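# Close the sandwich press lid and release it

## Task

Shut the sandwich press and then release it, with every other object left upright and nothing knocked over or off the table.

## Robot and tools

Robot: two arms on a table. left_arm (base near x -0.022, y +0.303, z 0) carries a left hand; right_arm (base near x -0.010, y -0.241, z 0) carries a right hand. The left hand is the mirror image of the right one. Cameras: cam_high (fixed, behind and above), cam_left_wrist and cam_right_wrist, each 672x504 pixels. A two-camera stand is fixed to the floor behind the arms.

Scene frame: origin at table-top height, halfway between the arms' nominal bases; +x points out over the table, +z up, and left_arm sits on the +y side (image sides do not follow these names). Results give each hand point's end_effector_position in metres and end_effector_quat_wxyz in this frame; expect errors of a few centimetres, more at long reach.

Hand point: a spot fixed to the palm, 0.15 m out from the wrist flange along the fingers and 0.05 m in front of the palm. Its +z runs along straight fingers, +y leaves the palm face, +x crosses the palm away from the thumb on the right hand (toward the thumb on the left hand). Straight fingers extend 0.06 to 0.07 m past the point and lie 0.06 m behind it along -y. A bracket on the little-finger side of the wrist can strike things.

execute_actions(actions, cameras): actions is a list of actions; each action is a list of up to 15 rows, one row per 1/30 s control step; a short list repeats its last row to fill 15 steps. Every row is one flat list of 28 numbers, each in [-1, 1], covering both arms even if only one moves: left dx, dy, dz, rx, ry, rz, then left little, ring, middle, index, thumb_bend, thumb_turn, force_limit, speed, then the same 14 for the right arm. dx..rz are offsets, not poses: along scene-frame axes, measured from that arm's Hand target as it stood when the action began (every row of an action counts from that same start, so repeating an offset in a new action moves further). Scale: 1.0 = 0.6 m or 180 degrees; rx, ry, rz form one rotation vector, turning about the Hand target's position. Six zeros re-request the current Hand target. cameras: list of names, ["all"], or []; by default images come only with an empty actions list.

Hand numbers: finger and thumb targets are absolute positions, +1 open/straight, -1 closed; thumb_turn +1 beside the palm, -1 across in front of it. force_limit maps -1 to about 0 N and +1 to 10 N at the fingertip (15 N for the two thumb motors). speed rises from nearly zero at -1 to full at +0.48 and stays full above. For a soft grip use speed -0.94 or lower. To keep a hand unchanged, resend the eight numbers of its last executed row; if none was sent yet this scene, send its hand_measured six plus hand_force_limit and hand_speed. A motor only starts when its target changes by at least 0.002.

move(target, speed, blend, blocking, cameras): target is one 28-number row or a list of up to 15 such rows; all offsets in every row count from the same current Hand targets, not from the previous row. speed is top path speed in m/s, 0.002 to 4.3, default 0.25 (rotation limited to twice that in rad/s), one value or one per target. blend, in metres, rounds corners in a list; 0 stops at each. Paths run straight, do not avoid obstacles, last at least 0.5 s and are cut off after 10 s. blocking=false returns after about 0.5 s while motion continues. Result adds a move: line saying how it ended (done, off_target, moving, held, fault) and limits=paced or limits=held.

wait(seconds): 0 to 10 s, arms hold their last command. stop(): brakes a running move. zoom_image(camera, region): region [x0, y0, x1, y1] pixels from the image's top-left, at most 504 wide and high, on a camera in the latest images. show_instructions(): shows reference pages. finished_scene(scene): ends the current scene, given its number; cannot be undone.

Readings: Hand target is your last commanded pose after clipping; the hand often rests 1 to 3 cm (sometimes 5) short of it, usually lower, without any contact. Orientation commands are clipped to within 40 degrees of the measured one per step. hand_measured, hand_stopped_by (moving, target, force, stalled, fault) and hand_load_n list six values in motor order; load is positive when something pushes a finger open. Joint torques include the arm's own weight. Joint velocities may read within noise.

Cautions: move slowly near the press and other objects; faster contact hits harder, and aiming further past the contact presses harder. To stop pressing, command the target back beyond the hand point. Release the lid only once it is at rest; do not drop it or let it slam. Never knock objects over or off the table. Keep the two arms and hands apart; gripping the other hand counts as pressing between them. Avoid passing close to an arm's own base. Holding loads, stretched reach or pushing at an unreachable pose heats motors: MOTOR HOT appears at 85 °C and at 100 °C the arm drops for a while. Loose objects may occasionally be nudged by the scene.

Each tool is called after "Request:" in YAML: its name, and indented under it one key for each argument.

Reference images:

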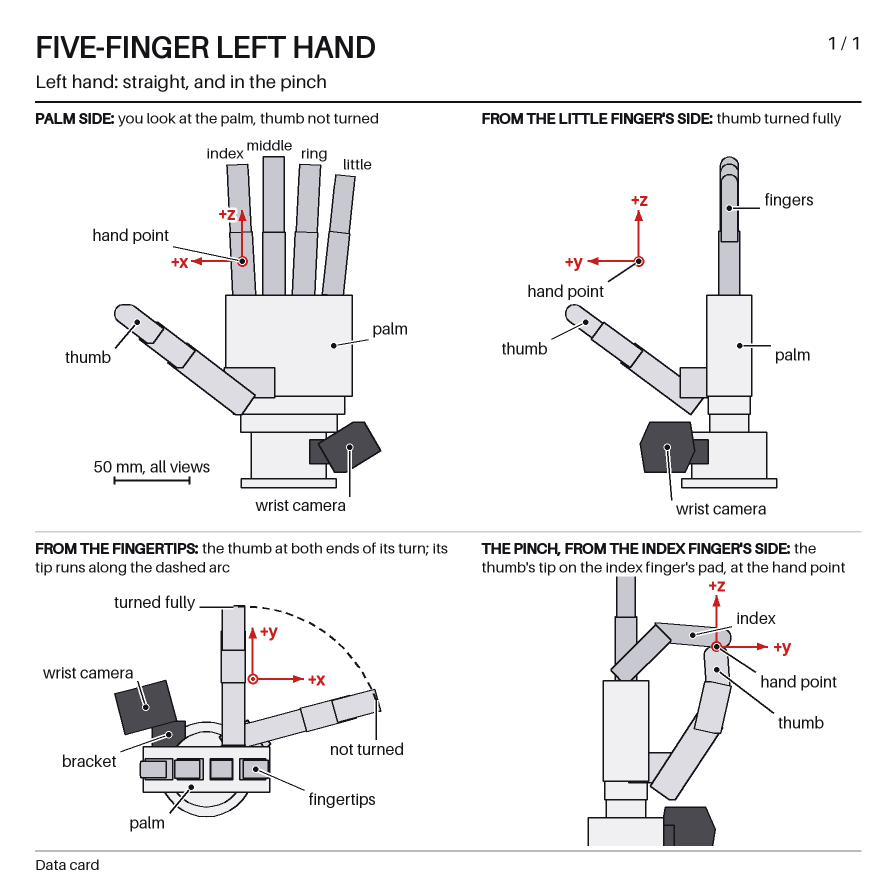

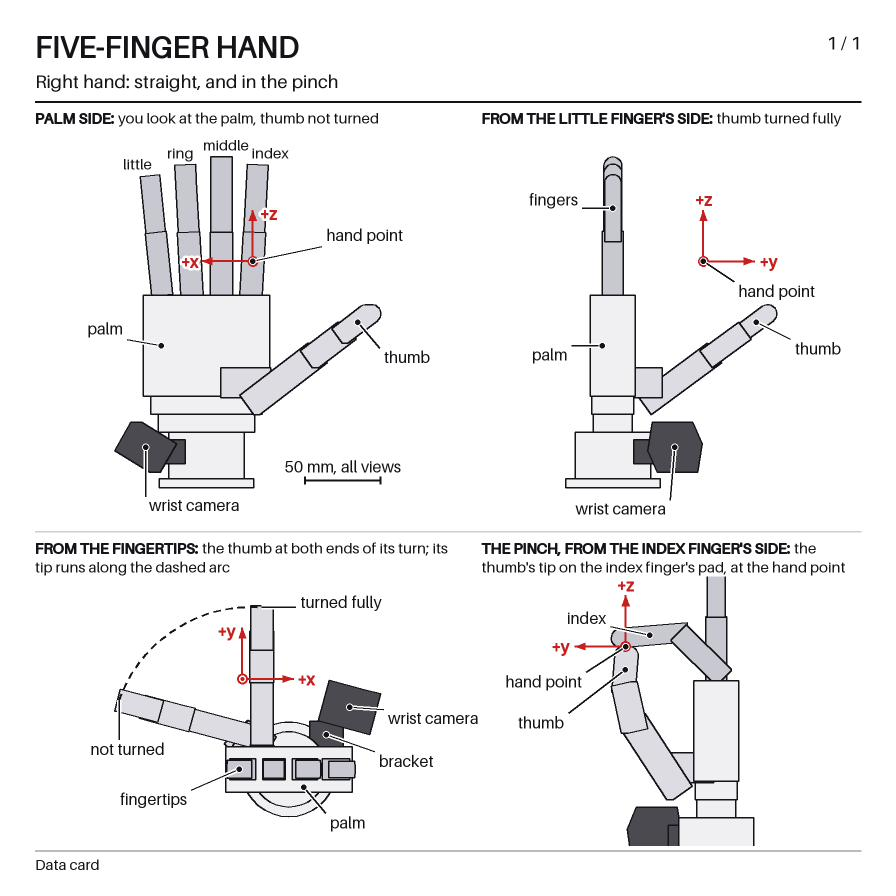

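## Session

Request:
execute_actions:
  actions: []

Scene clock: 0.00 s.
left_arm: end_effector_position=(+0.5669, +0.4149, +0.2028) hand_measured=(+1.000, +1.000, +1.000, +1.000, +1.000, +1.000) hand_load_n=(+0.0, +0.0, +0.0, +0.0, +0.0, +0.0) hand_stopped_by=(target, target, target, target, target, target) hand_force_limit=0.00 hand_speed=-0.80 end_effector_quat_wxyz=(-0.032, +0.969, -0.244, +0.012) | right_arm: end_effector_position=(+0.3633, -0.4293, +0.2846) hand_measured=(+1.000, +1.000, +1.000, +1.000, +1.000, +1.000) hand_load_n=(+0.0, +0.0, +0.0, +0.0, +0.0, -0.5) hand_stopped_by=(target, target, target, target, target, target) hand_force_limit=0.00 hand_speed=-0.80 end_effector_quat_wxyz=(-0.044, +0.646, -0.382, +0.659)
Joint positions: left_arm=[0.303 1.936 1.973 -1.554 -0.043 -0.793] | right_arm=[-0.325 0.728 0.582 0.016 0.137 -0.952]
Joint velocities: within noise
Joint torques (N m): no reading
Motor temperatures (°C): left_arm=[28 26 28 30 26 27] | right_arm=[24 29 23 24 24 28]
Heat: left arm: hottest wrist pitch 30 °C; right arm: hottest shoulder 29 °C.
Hand target: left_arm +0.5731, +0.4167, +0.2206; -0.043, +0.968, -0.244, +0.030 | right_arm +0.3677, -0.4308, +0.3052; -0.047, +0.635, -0.377, +0.672
camera_calibration:
cam_left_wrist: T_world_to_cam=[[0.66441, 0.74234, 0.0865525, -0.707236], [0.602234, -0.600363, 0.526193, -0.204058], [0.442577, -0.297483, -0.845949, 0.157438], [0, 0, 0, 1]] pos_world=[0.523107, 0.449336, 0.301771]
cam_right_wrist: T_world_to_cam=[[-0.465109, -0.817105, -0.340606, -0.0867599], [-0.362137, 0.526708, -0.769048, 0.583588], [0.807793, -0.234345, -0.540881, -0.12699], [0, 0, 0, 1]] pos_world=[0.273568, -0.408032, 0.35057]

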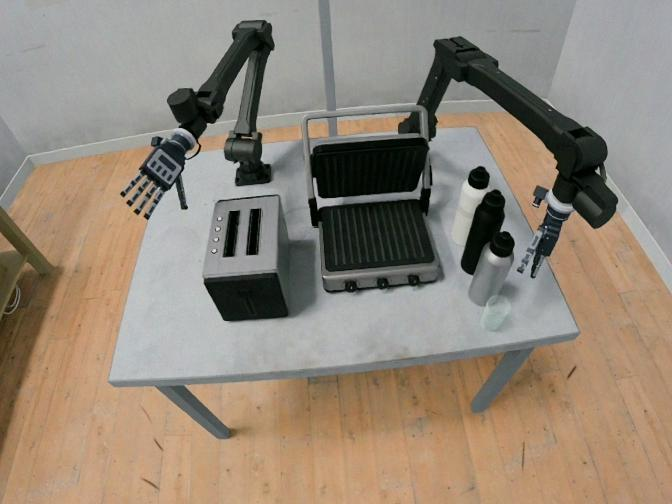

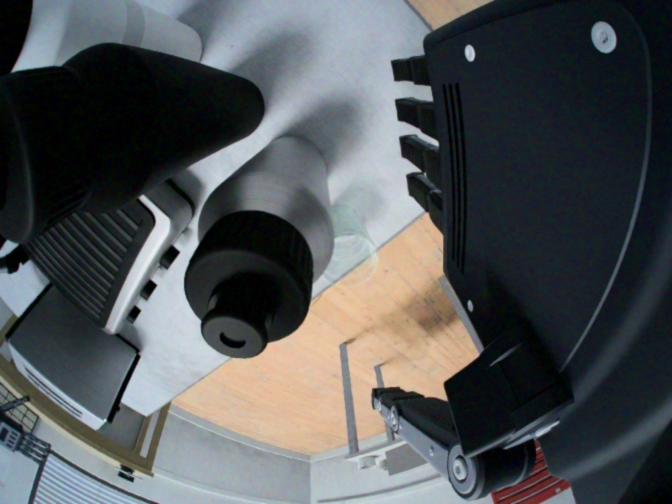

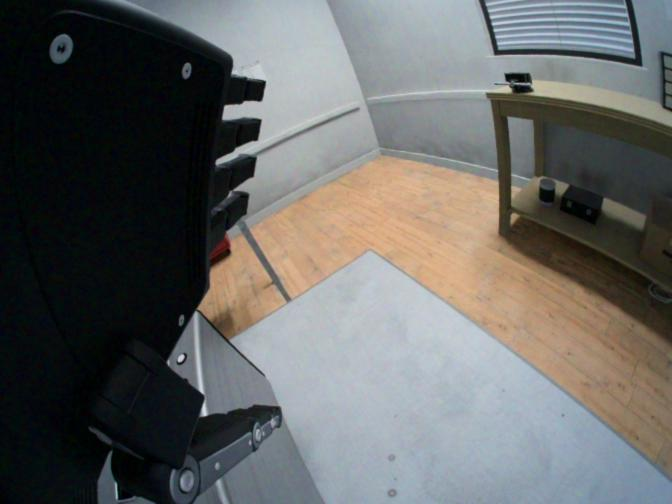

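Request:
zoom_image:
  camera: "cam_high"
  region: [280, 80, 460, 215]

Request:
zoom_image:
  camera: "cam_high"
  region: [180, 170, 520, 350]

Scaled by 2.800 from the camera's 672x504 image, which has a finer 960x720 frame.

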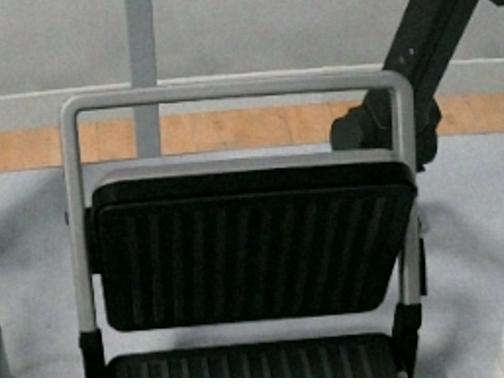

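Scaled by 1.482 from the camera's 672x504 image, which has a finer 960x720 frame.

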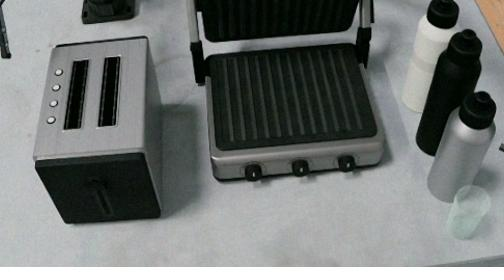

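Request:
move:
  target:
    - [0,0,0,0,0,0,1,1,1,1,1,1,0,-0.8,-0.163,0.385,0.241,0.11,0.10,0.01,1,1,1,1,1,-1,0,0]
    - [0,0,0,0,0,0,1,1,1,1,1,1,0,-0.8,-0.485,0.86,0.133,0.2892,0.2624,0.0222,1,1,1,1,1,-1,0,0]
  blend: [0.08,0]
  speed: 0.32
  cameras: ["cam_high","cam_right_wrist"]

Scene clock: 6.10 s.
left_arm: end_effector_position=(+0.5669, +0.4149, +0.2028) hand_measured=(+1.000, +1.000, +1.000, +1.000, +1.000, +1.000) hand_load_n=(+0.0, +0.0, +0.0, +0.0, +0.0, +0.0) hand_stopped_by=(target, target, target, target, target, target) hand_force_limit=0.00 hand_speed=-0.80 end_effector_quat_wxyz=(-0.032, +0.969, -0.244, +0.012) | right_arm: end_effector_position=(+0.0784, +0.0815, +0.3644) hand_measured=(+1.000, +1.000, +1.000, +1.000, +1.000, -1.000) hand_load_n=(+0.0, +0.0, +0.0, +0.0, +0.5, +0.0) hand_stopped_by=(target, target, target, target, target, target) hand_force_limit=0.00 hand_speed=0.00 end_effector_quat_wxyz=(-0.186, +0.778, -0.584, +0.136)
Joint positions: left_arm=[0.303 1.936 1.973 -1.554 -0.043 -0.793] | right_arm=[1.347 1.113 1.478 -1.691 0.4 1.012]
Joint torques (N m): left_arm=[-2.02 -18.55 10.09 0.76 -0.06 -0.03] | right_arm=[-0.26 -5.3 11.6 0.57 0.44 0.09]
Heat: left arm: hottest wrist pitch 30 °C; right arm: hottest shoulder 29 °C.
Hand target: left_arm +0.5731, +0.4167, +0.2206; -0.043, +0.968, -0.244, +0.030 | right_arm +0.0767, +0.0852, +0.3849; -0.185, +0.771, -0.592, +0.142
Off the commanded pose: left_arm 0.019 m, 2 deg | right_arm 0.021 m, 1 deg.
joint sent to its limit (right arm) — joint 4 (wrist pitch), lower limit. The joint targets are off in orientation, not in position.
move: off_target (left_arm, right_arm)
camera_calibration:
cam_right_wrist: T_world_to_cam=[[-0.764529, -0.478185, -0.432244, 0.254583], [-0.625029, 0.713891, 0.315749, -0.117154], [0.157589, 0.511565, -0.84467, 0.366866], [0, 0, 0, 1]] pos_world=[0.063597, 0.017697, 0.456914]
Images, in order (width x height): cam_high 672x504, cam_right_wrist 672x504.

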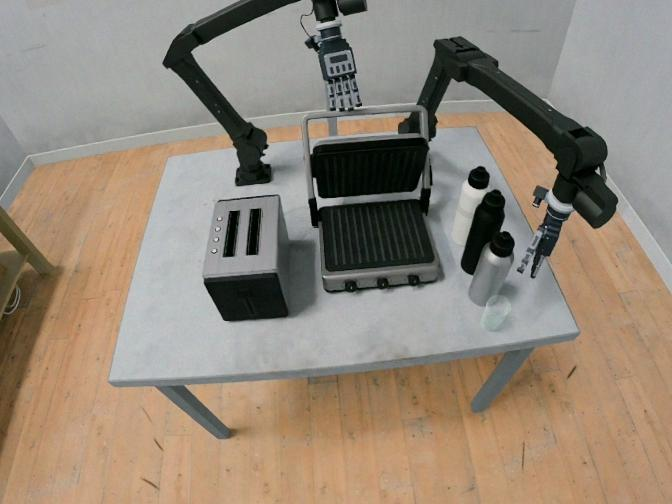

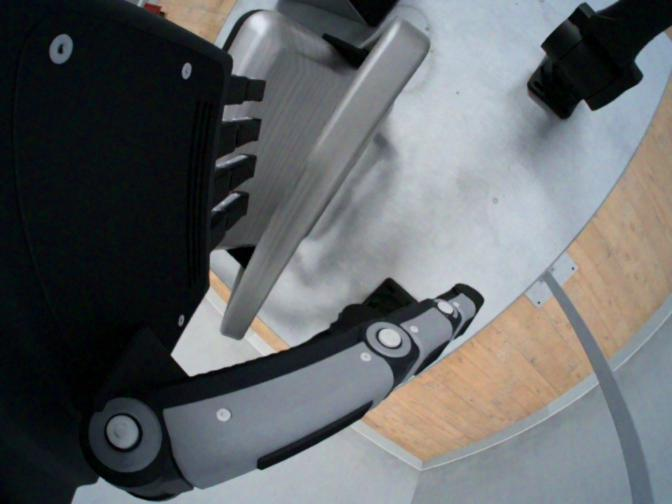

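Request:
move:
  target:
    - [0,0,0,0,0,0,1,1,1,1,1,1,0,-0.8,0.077,0.02,-0.178,0,0,0,1,1,1,1,1,-1,0,0]
    - [0,0,0,0,0,0,1,1,1,1,1,1,0,-0.8,0.077,0.02,-0.178,0,0,0,-0.1,-0.1,-0.1,-0.1,0.3,-1,-0.4,-0.2]
  speed: 0.12
  cameras: ["cam_high","cam_right_wrist"]

Scene clock: 9.20 s.
left_arm: end_effector_position=(+0.5669, +0.4149, +0.2028) hand_measured=(+1.000, +1.000, +1.000, +1.000, +1.000, +1.000) hand_load_n=(+0.0, +0.0, +0.0, +0.0, +0.0, +0.0) hand_stopped_by=(target, target, target, target, target, target) hand_force_limit=0.00 hand_speed=-0.80 end_effector_quat_wxyz=(-0.032, +0.969, -0.244, +0.012) | right_arm: end_effector_position=(+0.1183, +0.0932, +0.2793) hand_measured=(-0.100, -0.100, -0.100, -0.100, +0.300, -1.000) hand_load_n=(+0.0, +0.0, +0.0, +0.0, +0.0, +0.0) hand_stopped_by=(target, target, target, target, target, target) hand_force_limit=-0.40 hand_speed=-0.20 end_effector_quat_wxyz=(-0.182, +0.772, -0.592, +0.141)
Joint positions: left_arm=[0.303 1.936 1.973 -1.554 -0.043 -0.793] | right_arm=[1.237 1.113 1.247 -1.431 0.381 0.919]
Joint torques (N m): left_arm=[-2.02 -18.61 10.07 0.76 -0.08 -0.04] | right_arm=[-1.44 -4.84 8.64 1.69 0.31 -0.11]
Heat: left arm: hottest wrist pitch 30 °C; right arm: hottest shoulder 29 °C.
Hand target: left_arm +0.5731, +0.4167, +0.2206; -0.043, +0.968, -0.244, +0.030 | right_arm +0.1229, +0.0973, +0.2782; -0.185, +0.771, -0.592, +0.141
Off the commanded pose: left_arm 0.019 m, 2 deg | right_arm 0.006 m, 0 deg.
move: off_target (left_arm)
camera_calibration:
cam_right_wrist: T_world_to_cam=[[-0.774297, -0.46389, -0.43043, 0.253243], [-0.609336, 0.730117, 0.309255, -0.0752492], [0.170804, 0.501732, -0.847993, 0.283074], [0, 0, 0, 1]] pos_world=[0.101883, 0.0303909, 0.372319]
Images, in order (width x height): cam_high 672x504, cam_right_wrist 672x504.

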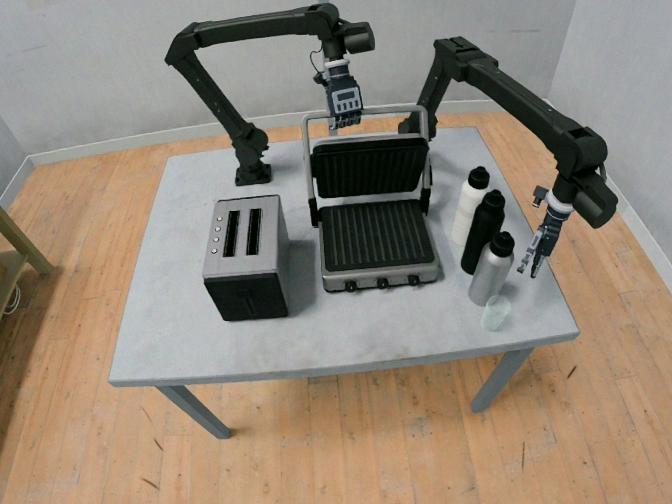

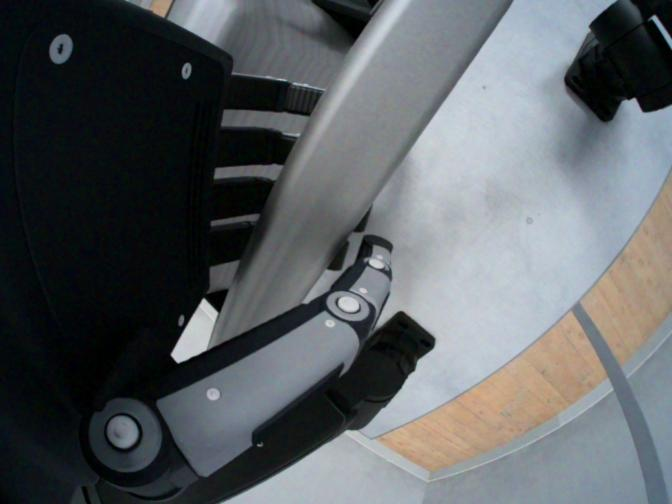

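Request:
move:
  target:
    - [0,0,0,0,0,0,1,1,1,1,1,1,0,-0.8,0.078,0,0.045,0,0,0,-0.1,-0.1,-0.1,-0.1,0.3,-1,-0.4,-0.2]
    - [0,0,0,0,0,0,1,1,1,1,1,1,0,-0.8,0.178,0,0.085,0,0,0,-0.1,-0.1,-0.1,-0.1,0.3,-1,-0.4,-0.2]
    - [0,0,0,0,0,0,1,1,1,1,1,1,0,-0.8,0.3,0,0.093,0,0,0,-0.1,-0.1,-0.1,-0.1,0.3,-1,-0.4,-0.2]
  speed: 0.09
  blend: [0.02,0.02,0]
  cameras: ["cam_high","cam_right_wrist"]

Request:
zoom_image:
  camera: "cam_high"
  region: [280, 80, 460, 215]

Scene clock: 12.90 s.
left_arm: end_effector_position=(+0.5669, +0.4149, +0.2028) hand_measured=(+1.000, +1.000, +1.000, +1.000, +1.000, +1.000) hand_load_n=(+0.0, +0.0, +0.0, +0.0, +0.0, +0.0) hand_stopped_by=(target, target, target, target, target, target) hand_force_limit=0.00 hand_speed=-0.80 end_effector_quat_wxyz=(-0.032, +0.969, -0.244, +0.012) | right_arm: end_effector_position=(+0.2966, +0.0860, +0.3090) hand_measured=(-0.100, -0.100, -0.100, -0.100, +0.300, -1.000) hand_load_n=(+0.0, +0.0, +0.0, +1.0, +0.0, +0.0) hand_stopped_by=(target, target, target, target, target, target) hand_force_limit=-0.40 hand_speed=-0.20 end_effector_quat_wxyz=(-0.156, +0.771, -0.601, +0.143)
Joint positions: left_arm=[0.303 1.936 1.973 -1.554 -0.043 -0.793] | right_arm=[0.806 1.369 1.543 -1.394 0.248 0.511]
Joint torques (N m): left_arm=[-2.2 -18.43 10.07 0.76 -0.08 -0.04] | right_arm=[-0.67 -9.05 12.79 1.44 -0.28 -0.18]
Heat: left arm: hottest wrist pitch 30 °C; right arm: hottest shoulder 29 °C.
Hand target: left_arm +0.5731, +0.4167, +0.2206; -0.043, +0.968, -0.244, +0.030 | right_arm +0.3029, +0.0973, +0.3341; -0.186, +0.771, -0.592, +0.141
Off the commanded pose: left_arm 0.019 m, 2 deg | right_arm 0.028 m, 4 deg.
move: off_target (left_arm, right_arm)
camera_calibration:
cam_right_wrist: T_world_to_cam=[[-0.79736, -0.462884, -0.38724, 0.394147], [-0.583425, 0.75536, 0.298408, 0.023004], [0.154377, 0.463864, -0.872352, 0.297114], [0, 0, 0, 1]] pos_world=[0.281831, 0.0272476, 0.404953]
Images, in order (width x height): cam_high 672x504, cam_right_wrist 672x504.

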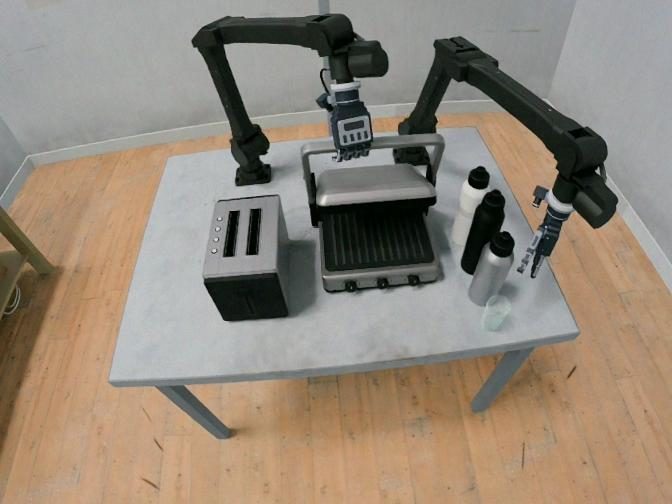

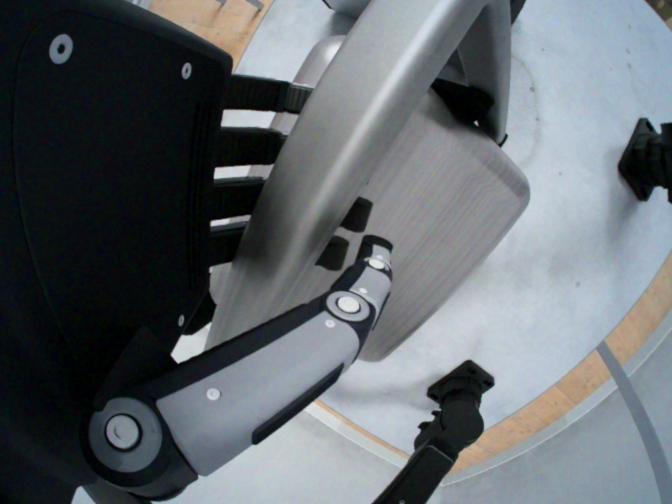

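Scaled by 2.800 from the camera's 672x504 image, which has a finer 960x720 frame.

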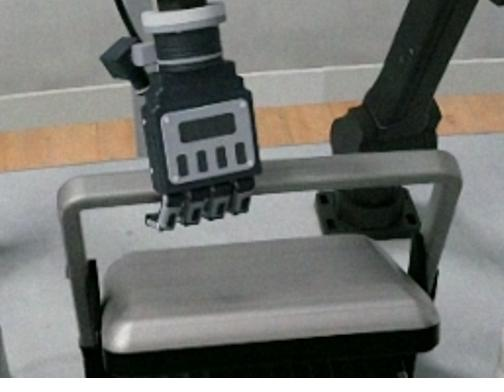

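Request:
move:
  target:
    - [0,0,0,0,0,0,1,1,1,1,1,1,0,-0.8,0.102,0,-0.030,0,0,0,-0.1,-0.1,-0.1,-0.1,0.3,-1,-0.4,-0.2]
    - [0,0,0,0,0,0,1,1,1,1,1,1,0,-0.8,0.174,0,-0.098,0,0,0,-0.1,-0.1,-0.1,-0.1,0.3,-1,-0.4,-0.2]
    - [0,0,0,0,0,0,1,1,1,1,1,1,0,-0.8,0.213,0,-0.173,0,0,0,-0.1,-0.1,-0.1,-0.1,0.3,-1,-0.4,-0.2]
  speed: 0.08
  blend: [0.02,0.02,0]
  cameras: ["cam_high","cam_right_wrist"]

Request:
zoom_image:
  camera: "cam_high"
  region: [280, 130, 480, 300]

Scene clock: 15.90 s.
left_arm: end_effector_position=(+0.5669, +0.4149, +0.2028) hand_measured=(+1.000, +1.000, +1.000, +1.000, +1.000, +1.000) hand_load_n=(+0.0, +0.0, +0.0, +0.0, +0.0, +0.0) hand_stopped_by=(target, target, target, target, target, target) hand_force_limit=0.00 hand_speed=-0.80 end_effector_quat_wxyz=(-0.032, +0.969, -0.244, +0.012) | right_arm: end_effector_position=(+0.4382, +0.0870, +0.2094) hand_measured=(-0.100, -0.100, -0.100, -0.100, +0.300, -1.000) hand_load_n=(+0.0, +0.0, +0.0, +2.5, +0.0, +0.0) hand_stopped_by=(target, target, target, target, target, target) hand_force_limit=-0.40 hand_speed=-0.20 end_effector_quat_wxyz=(-0.165, +0.763, -0.608, +0.145)
Joint positions: left_arm=[0.303 1.936 1.973 -1.554 -0.043 -0.793] | right_arm=[0.611 1.62 1.552 -1.095 0.181 0.345]
Joint torques (N m): left_arm=[-2.14 -18.55 10.1 0.75 -0.07 -0.04] | right_arm=[0.44 -14.74 9.78 1.09 -0.7 -0.25]
Heat: left arm: hottest elbow 30 °C; right arm: hottest shoulder 29 °C.
Hand target: left_arm +0.5731, +0.4167, +0.2206; -0.043, +0.968, -0.244, +0.030 | right_arm +0.4306, +0.0971, +0.2302; -0.185, +0.771, -0.592, +0.142
Off the commanded pose: left_arm 0.019 m, 2 deg | right_arm 0.024 m, 3 deg.
move: off_target (left_arm, right_arm)
camera_calibration:
cam_right_wrist: T_world_to_cam=[[-0.800142, -0.441483, -0.406037, 0.472168], [-0.573416, 0.761621, 0.301873, 0.128885], [0.175974, 0.474369, -0.862558, 0.175441], [0, 0, 0, 1]] pos_world=[0.420834, 0.027069, 0.304139]
Images, in order (width x height): cam_high 672x504, cam_right_wrist 672x504.

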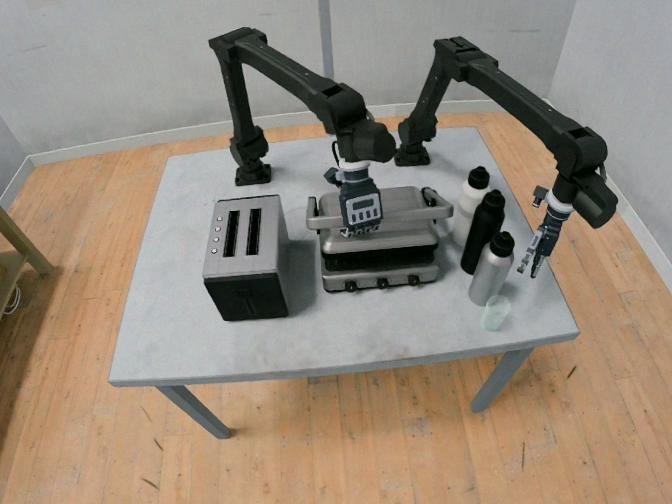

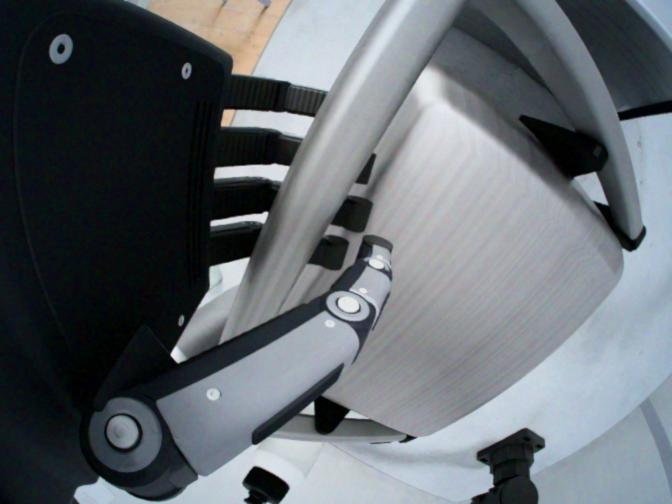

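Scaled by 2.520 from the camera's 672x504 image, which has a finer 960x720 frame.

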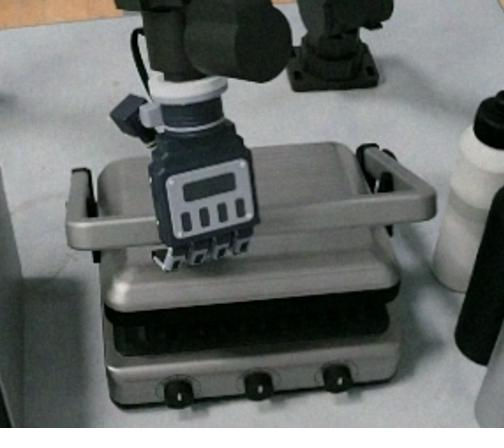

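Request:
move:
  target:
    - [0,0,0,0,0,0,1,1,1,1,1,1,0,-0.8,0.018,0,-0.06,0,0,0,-0.1,-0.1,-0.1,-0.1,0.3,-1,-0.4,-0.2]
    - [0,0,0,0,0,0,1,1,1,1,1,1,0,-0.8,0.025,0,-0.105,0,0,0,-0.1,-0.1,-0.1,-0.1,0.3,-1,-0.4,-0.2]
  speed: 0.06
  blend: [0.01,0]
  cameras: ["cam_high","cam_right_wrist"]

Request:
zoom_image:
  camera: "cam_high"
  region: [280, 130, 480, 300]

Scene clock: 17.63 s.
left_arm: end_effector_position=(+0.5669, +0.4149, +0.2028) hand_measured=(+1.000, +1.000, +1.000, +1.000, +1.000, +1.000) hand_load_n=(+0.0, +0.0, +0.0, +0.0, +0.0, +0.0) hand_stopped_by=(target, target, target, target, target, target) hand_force_limit=0.00 hand_speed=-0.80 end_effector_quat_wxyz=(-0.032, +0.969, -0.244, +0.012) | right_arm: end_effector_position=(+0.4582, +0.0886, +0.1624) hand_measured=(-0.100, -0.100, -0.100, -0.100, +0.300, -1.000) hand_load_n=(+0.0, +0.0, +0.0, +1.0, +0.0, +0.0) hand_stopped_by=(target, target, target, target, target, target) hand_force_limit=-0.40 hand_speed=-0.20 end_effector_quat_wxyz=(-0.181, +0.758, -0.609, +0.149)
Joint positions: left_arm=[0.303 1.936 1.973 -1.554 -0.043 -0.793] | right_arm=[0.59 1.658 1.467 -0.936 0.17 0.332]
Joint torques (N m): left_arm=[-2.02 -18.73 10.07 0.77 -0.07 -0.04] | right_arm=[0.79 -14.21 8.2 1.13 -0.59 -0.18]
Heat: left arm: hottest elbow 30 °C; right arm: hottest shoulder 29 °C.
Hand target: left_arm +0.5731, +0.4167, +0.2206; -0.043, +0.968, -0.244, +0.030 | right_arm +0.4457, +0.0972, +0.1672; -0.185, +0.771, -0.592, +0.141
Off the commanded pose: left_arm 0.019 m, 2 deg | right_arm 0.016 m, 3 deg.
move: off_target (left_arm, right_arm)
camera_calibration:
cam_right_wrist: T_world_to_cam=[[-0.790779, -0.428676, -0.436927, 0.469402], [-0.578419, 0.756861, 0.304291, 0.15565], [0.200251, 0.493354, -0.846464, 0.115169], [0, 0, 0, 1]] pos_world=[0.438161, 0.0265966, 0.255218]
Images, in order (width x height): cam_high 672x504, cam_right_wrist 672x504.

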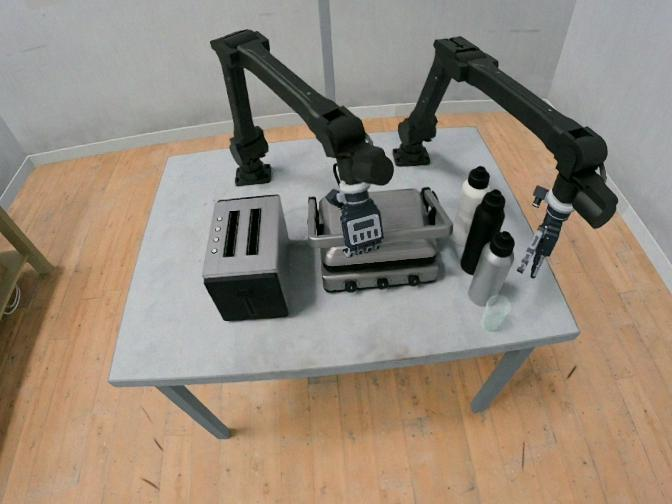

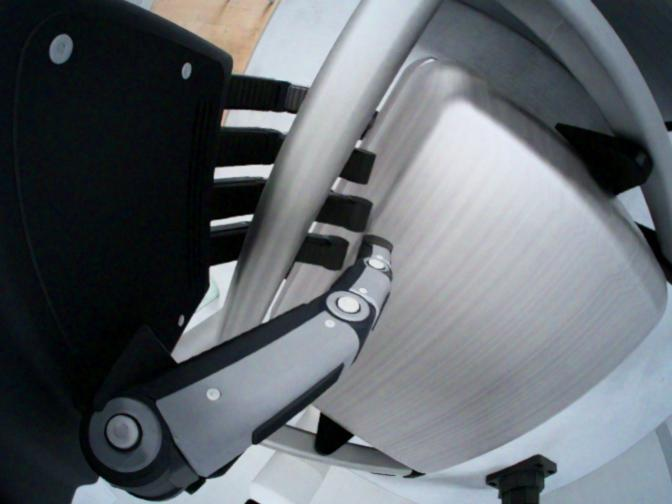

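Scaled by 2.520 from the camera's 672x504 image, which has a finer 960x720 frame.

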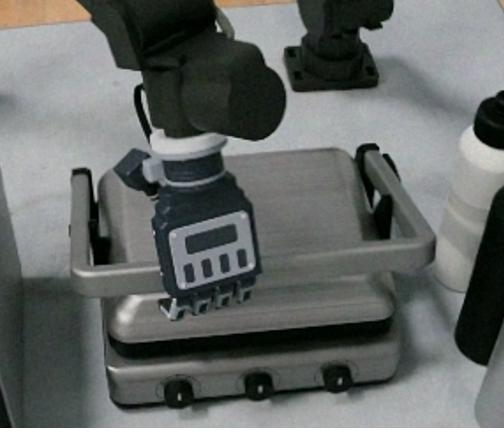

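Request:
move:
  target: [0,0,0,0,0,0,1,1,1,1,1,1,0,-0.8,0.0,0,-0.022,0,0,0,-0.1,-0.1,-0.1,-0.1,0.3,-1,-0.4,-0.2]
  speed: 0.06
  cameras: ["cam_high","cam_right_wrist"]

Request:
zoom_image:
  camera: "cam_high"
  region: [280, 130, 480, 300]

Scene clock: 18.57 s.
left_arm: end_effector_position=(+0.5669, +0.4149, +0.2028) hand_measured=(+1.000, +1.000, +1.000, +1.000, +1.000, +1.000) hand_load_n=(+0.0, +0.0, +0.0, +0.0, +0.0, +0.0) hand_stopped_by=(target, target, target, target, target, target) hand_force_limit=0.00 hand_speed=-0.80 end_effector_quat_wxyz=(-0.032, +0.969, -0.244, +0.012) | right_arm: end_effector_position=(+0.4571, +0.0889, +0.1552) hand_measured=(-0.100, -0.100, -0.100, -0.100, +0.300, -1.000) hand_load_n=(+0.0, +0.0, -2.0, +0.5, +0.0, +0.0) hand_stopped_by=(target, target, target, target, target, target) hand_force_limit=-0.40 hand_speed=-0.20 end_effector_quat_wxyz=(-0.184, +0.759, -0.607, +0.147)
Joint positions: left_arm=[0.303 1.936 1.973 -1.554 -0.043 -0.793] | right_arm=[0.59 1.656 1.446 -0.911 0.165 0.329]
Joint torques (N m): left_arm=[-1.96 -18.67 10.09 0.77 -0.08 -0.05] | right_arm=[0.73 -13.45 7.69 1.5 -0.36 -0.18]
Heat: left arm: hottest elbow 30 °C; right arm: hottest shoulder 29 °C.
Hand target: left_arm +0.5731, +0.4167, +0.2206; -0.043, +0.968, -0.244, +0.030 | right_arm +0.4457, +0.0972, +0.1540; -0.185, +0.771, -0.592, +0.142
Off the commanded pose: left_arm 0.019 m, 2 deg | right_arm 0.014 m, 2 deg.
move: off_target (left_arm, right_arm)
camera_calibration:
cam_right_wrist: T_world_to_cam=[[-0.787809, -0.430333, -0.440648, 0.464878], [-0.582717, 0.752484, 0.306935, 0.158921], [0.199496, 0.498579, -0.843576, 0.108639], [0, 0, 0, 1]] pos_world=[0.437167, 0.0263019, 0.247714]
Images, in order (width x height): cam_high 672x504, cam_right_wrist 672x504.

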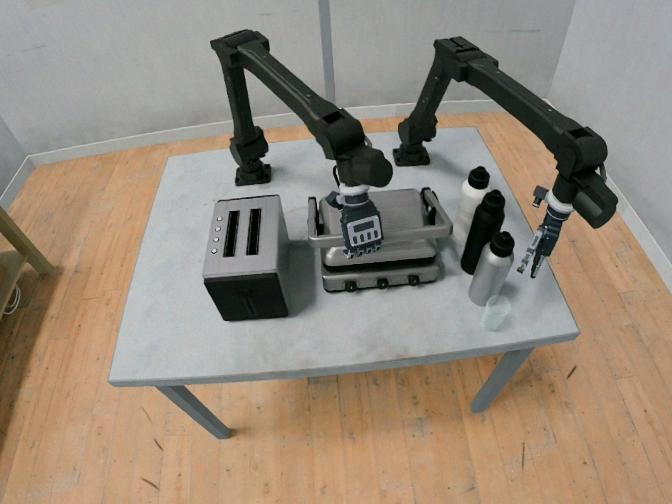

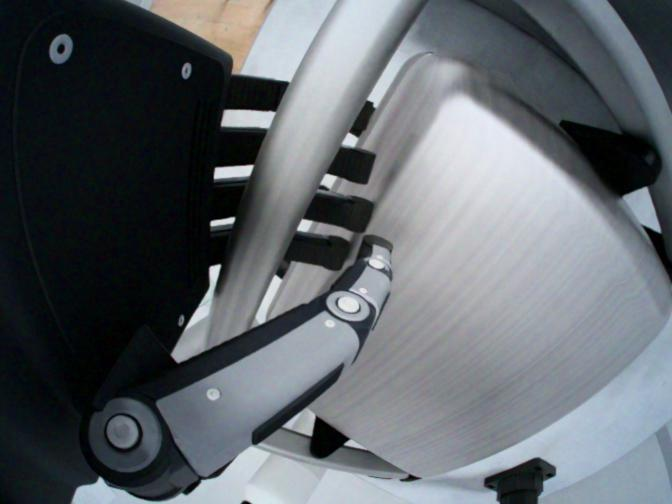

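Scaled by 2.520 from the camera's 672x504 image, which has a finer 960x720 frame.

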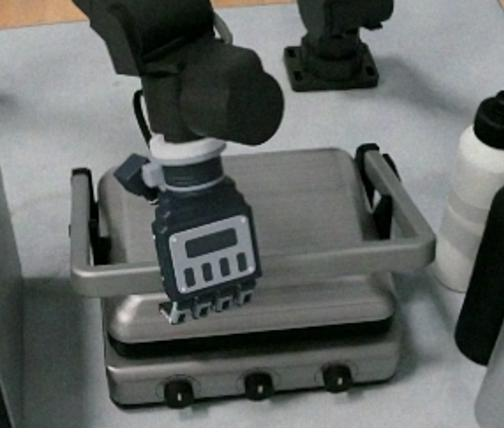

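Request:
move:
  target:
    - [0,0,0,0,0,0,1,1,1,1,1,1,0,-0.8,0,0,0.017,0,0,0,-0.1,-0.1,-0.1,-0.1,1,1,-0.4,0.2]
    - [0,0,0,0,0,0,1,1,1,1,1,1,0,-0.8,0.15,0,0.037,0,0,0,-0.1,-0.1,-0.1,-0.1,1,1,-0.4,0.2]
    - [0,0,0,0,0,0,1,1,1,1,1,1,0,-0.8,0.16,0,0.15,0,0,0,-0.1,-0.1,-0.1,-0.1,1,1,-0.4,0.2]
  speed: 0.12
  blend: [0,0.01,0]
  cameras: ["cam_high","cam_right_wrist"]

Request:
zoom_image:
  camera: "cam_high"
  region: [280, 130, 480, 300]

Scene clock: 21.60 s.
left_arm: end_effector_position=(+0.5669, +0.4149, +0.2028) hand_measured=(+1.000, +1.000, +1.000, +1.000, +1.000, +1.000) hand_load_n=(+0.0, +0.0, +0.0, +0.0, +0.0, +0.0) hand_stopped_by=(target, target, target, target, target, target) hand_force_limit=0.00 hand_speed=-0.80 end_effector_quat_wxyz=(-0.032, +0.969, -0.244, +0.012) | right_arm: end_effector_position=(+0.5334, +0.0910, +0.2270) hand_measured=(-0.100, -0.100, -0.100, -0.100, +1.000, +1.000) hand_load_n=(+0.0, +0.0, +0.0, +0.0, +0.0, +0.0) hand_stopped_by=(target, target, target, target, target, target) hand_force_limit=-0.40 hand_speed=0.20 end_effector_quat_wxyz=(-0.172, +0.774, -0.594, +0.136)
Joint positions: left_arm=[0.303 1.936 1.973 -1.554 -0.043 -0.793] | right_arm=[0.518 1.844 1.894 -1.192 0.114 0.229]
Joint torques (N m): left_arm=[-2.14 -18.49 10.09 0.77 -0.07 -0.05] | right_arm=[-0.15 -15.09 12.46 0.85 0.11 0.01]
Heat: left arm: hottest elbow 30 °C; right arm: hottest shoulder 29 °C.
Hand target: left_arm +0.5731, +0.4167, +0.2206; -0.043, +0.968, -0.244, +0.030 | right_arm +0.5417, +0.0971, +0.2438; -0.185, +0.771, -0.592, +0.141
Off the commanded pose: left_arm 0.019 m, 2 deg | right_arm 0.020 m, 2 deg.
move: off_target (left_arm, right_arm)
camera_calibration:
cam_right_wrist: T_world_to_cam=[[-0.783923, -0.467057, -0.409051, 0.55168], [-0.601764, 0.733731, 0.315468, 0.18971], [0.152792, 0.493454, -0.856246, 0.181152], [0, 0, 0, 1]] pos_world=[0.518957, 0.0290798, 0.320929]
Images, in order (width x height): cam_high 672x504, cam_right_wrist 672x504.

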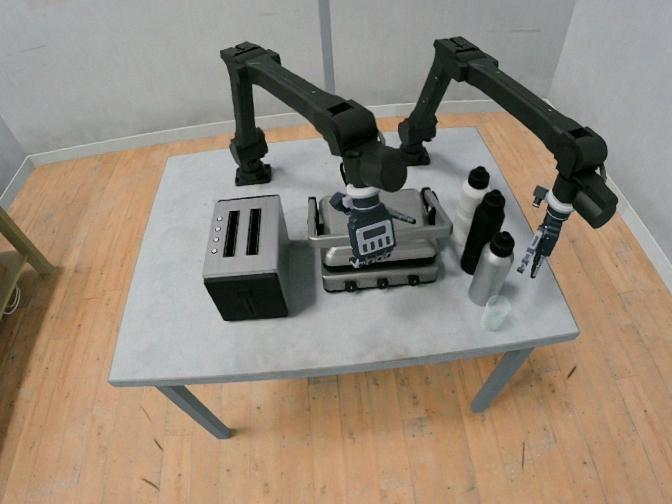

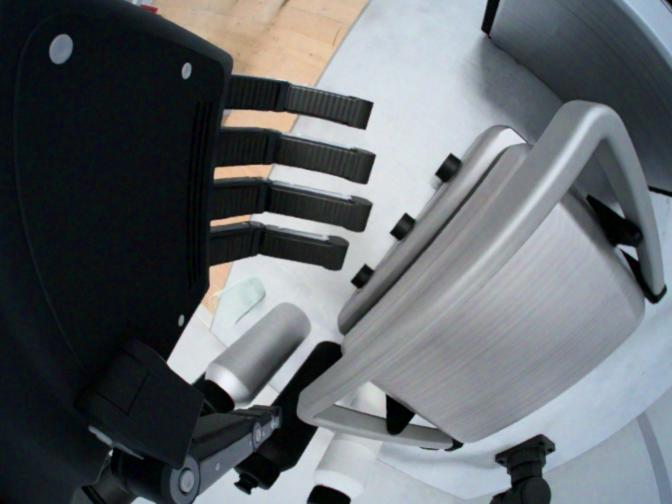

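Scaled by 2.520 from the camera's 672x504 image, which has a finer 960x720 frame.

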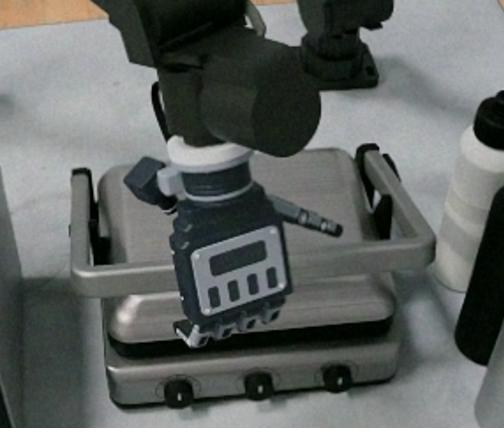

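Request:
finished_scene:
  scene: 2

The scene is finished: the task was done.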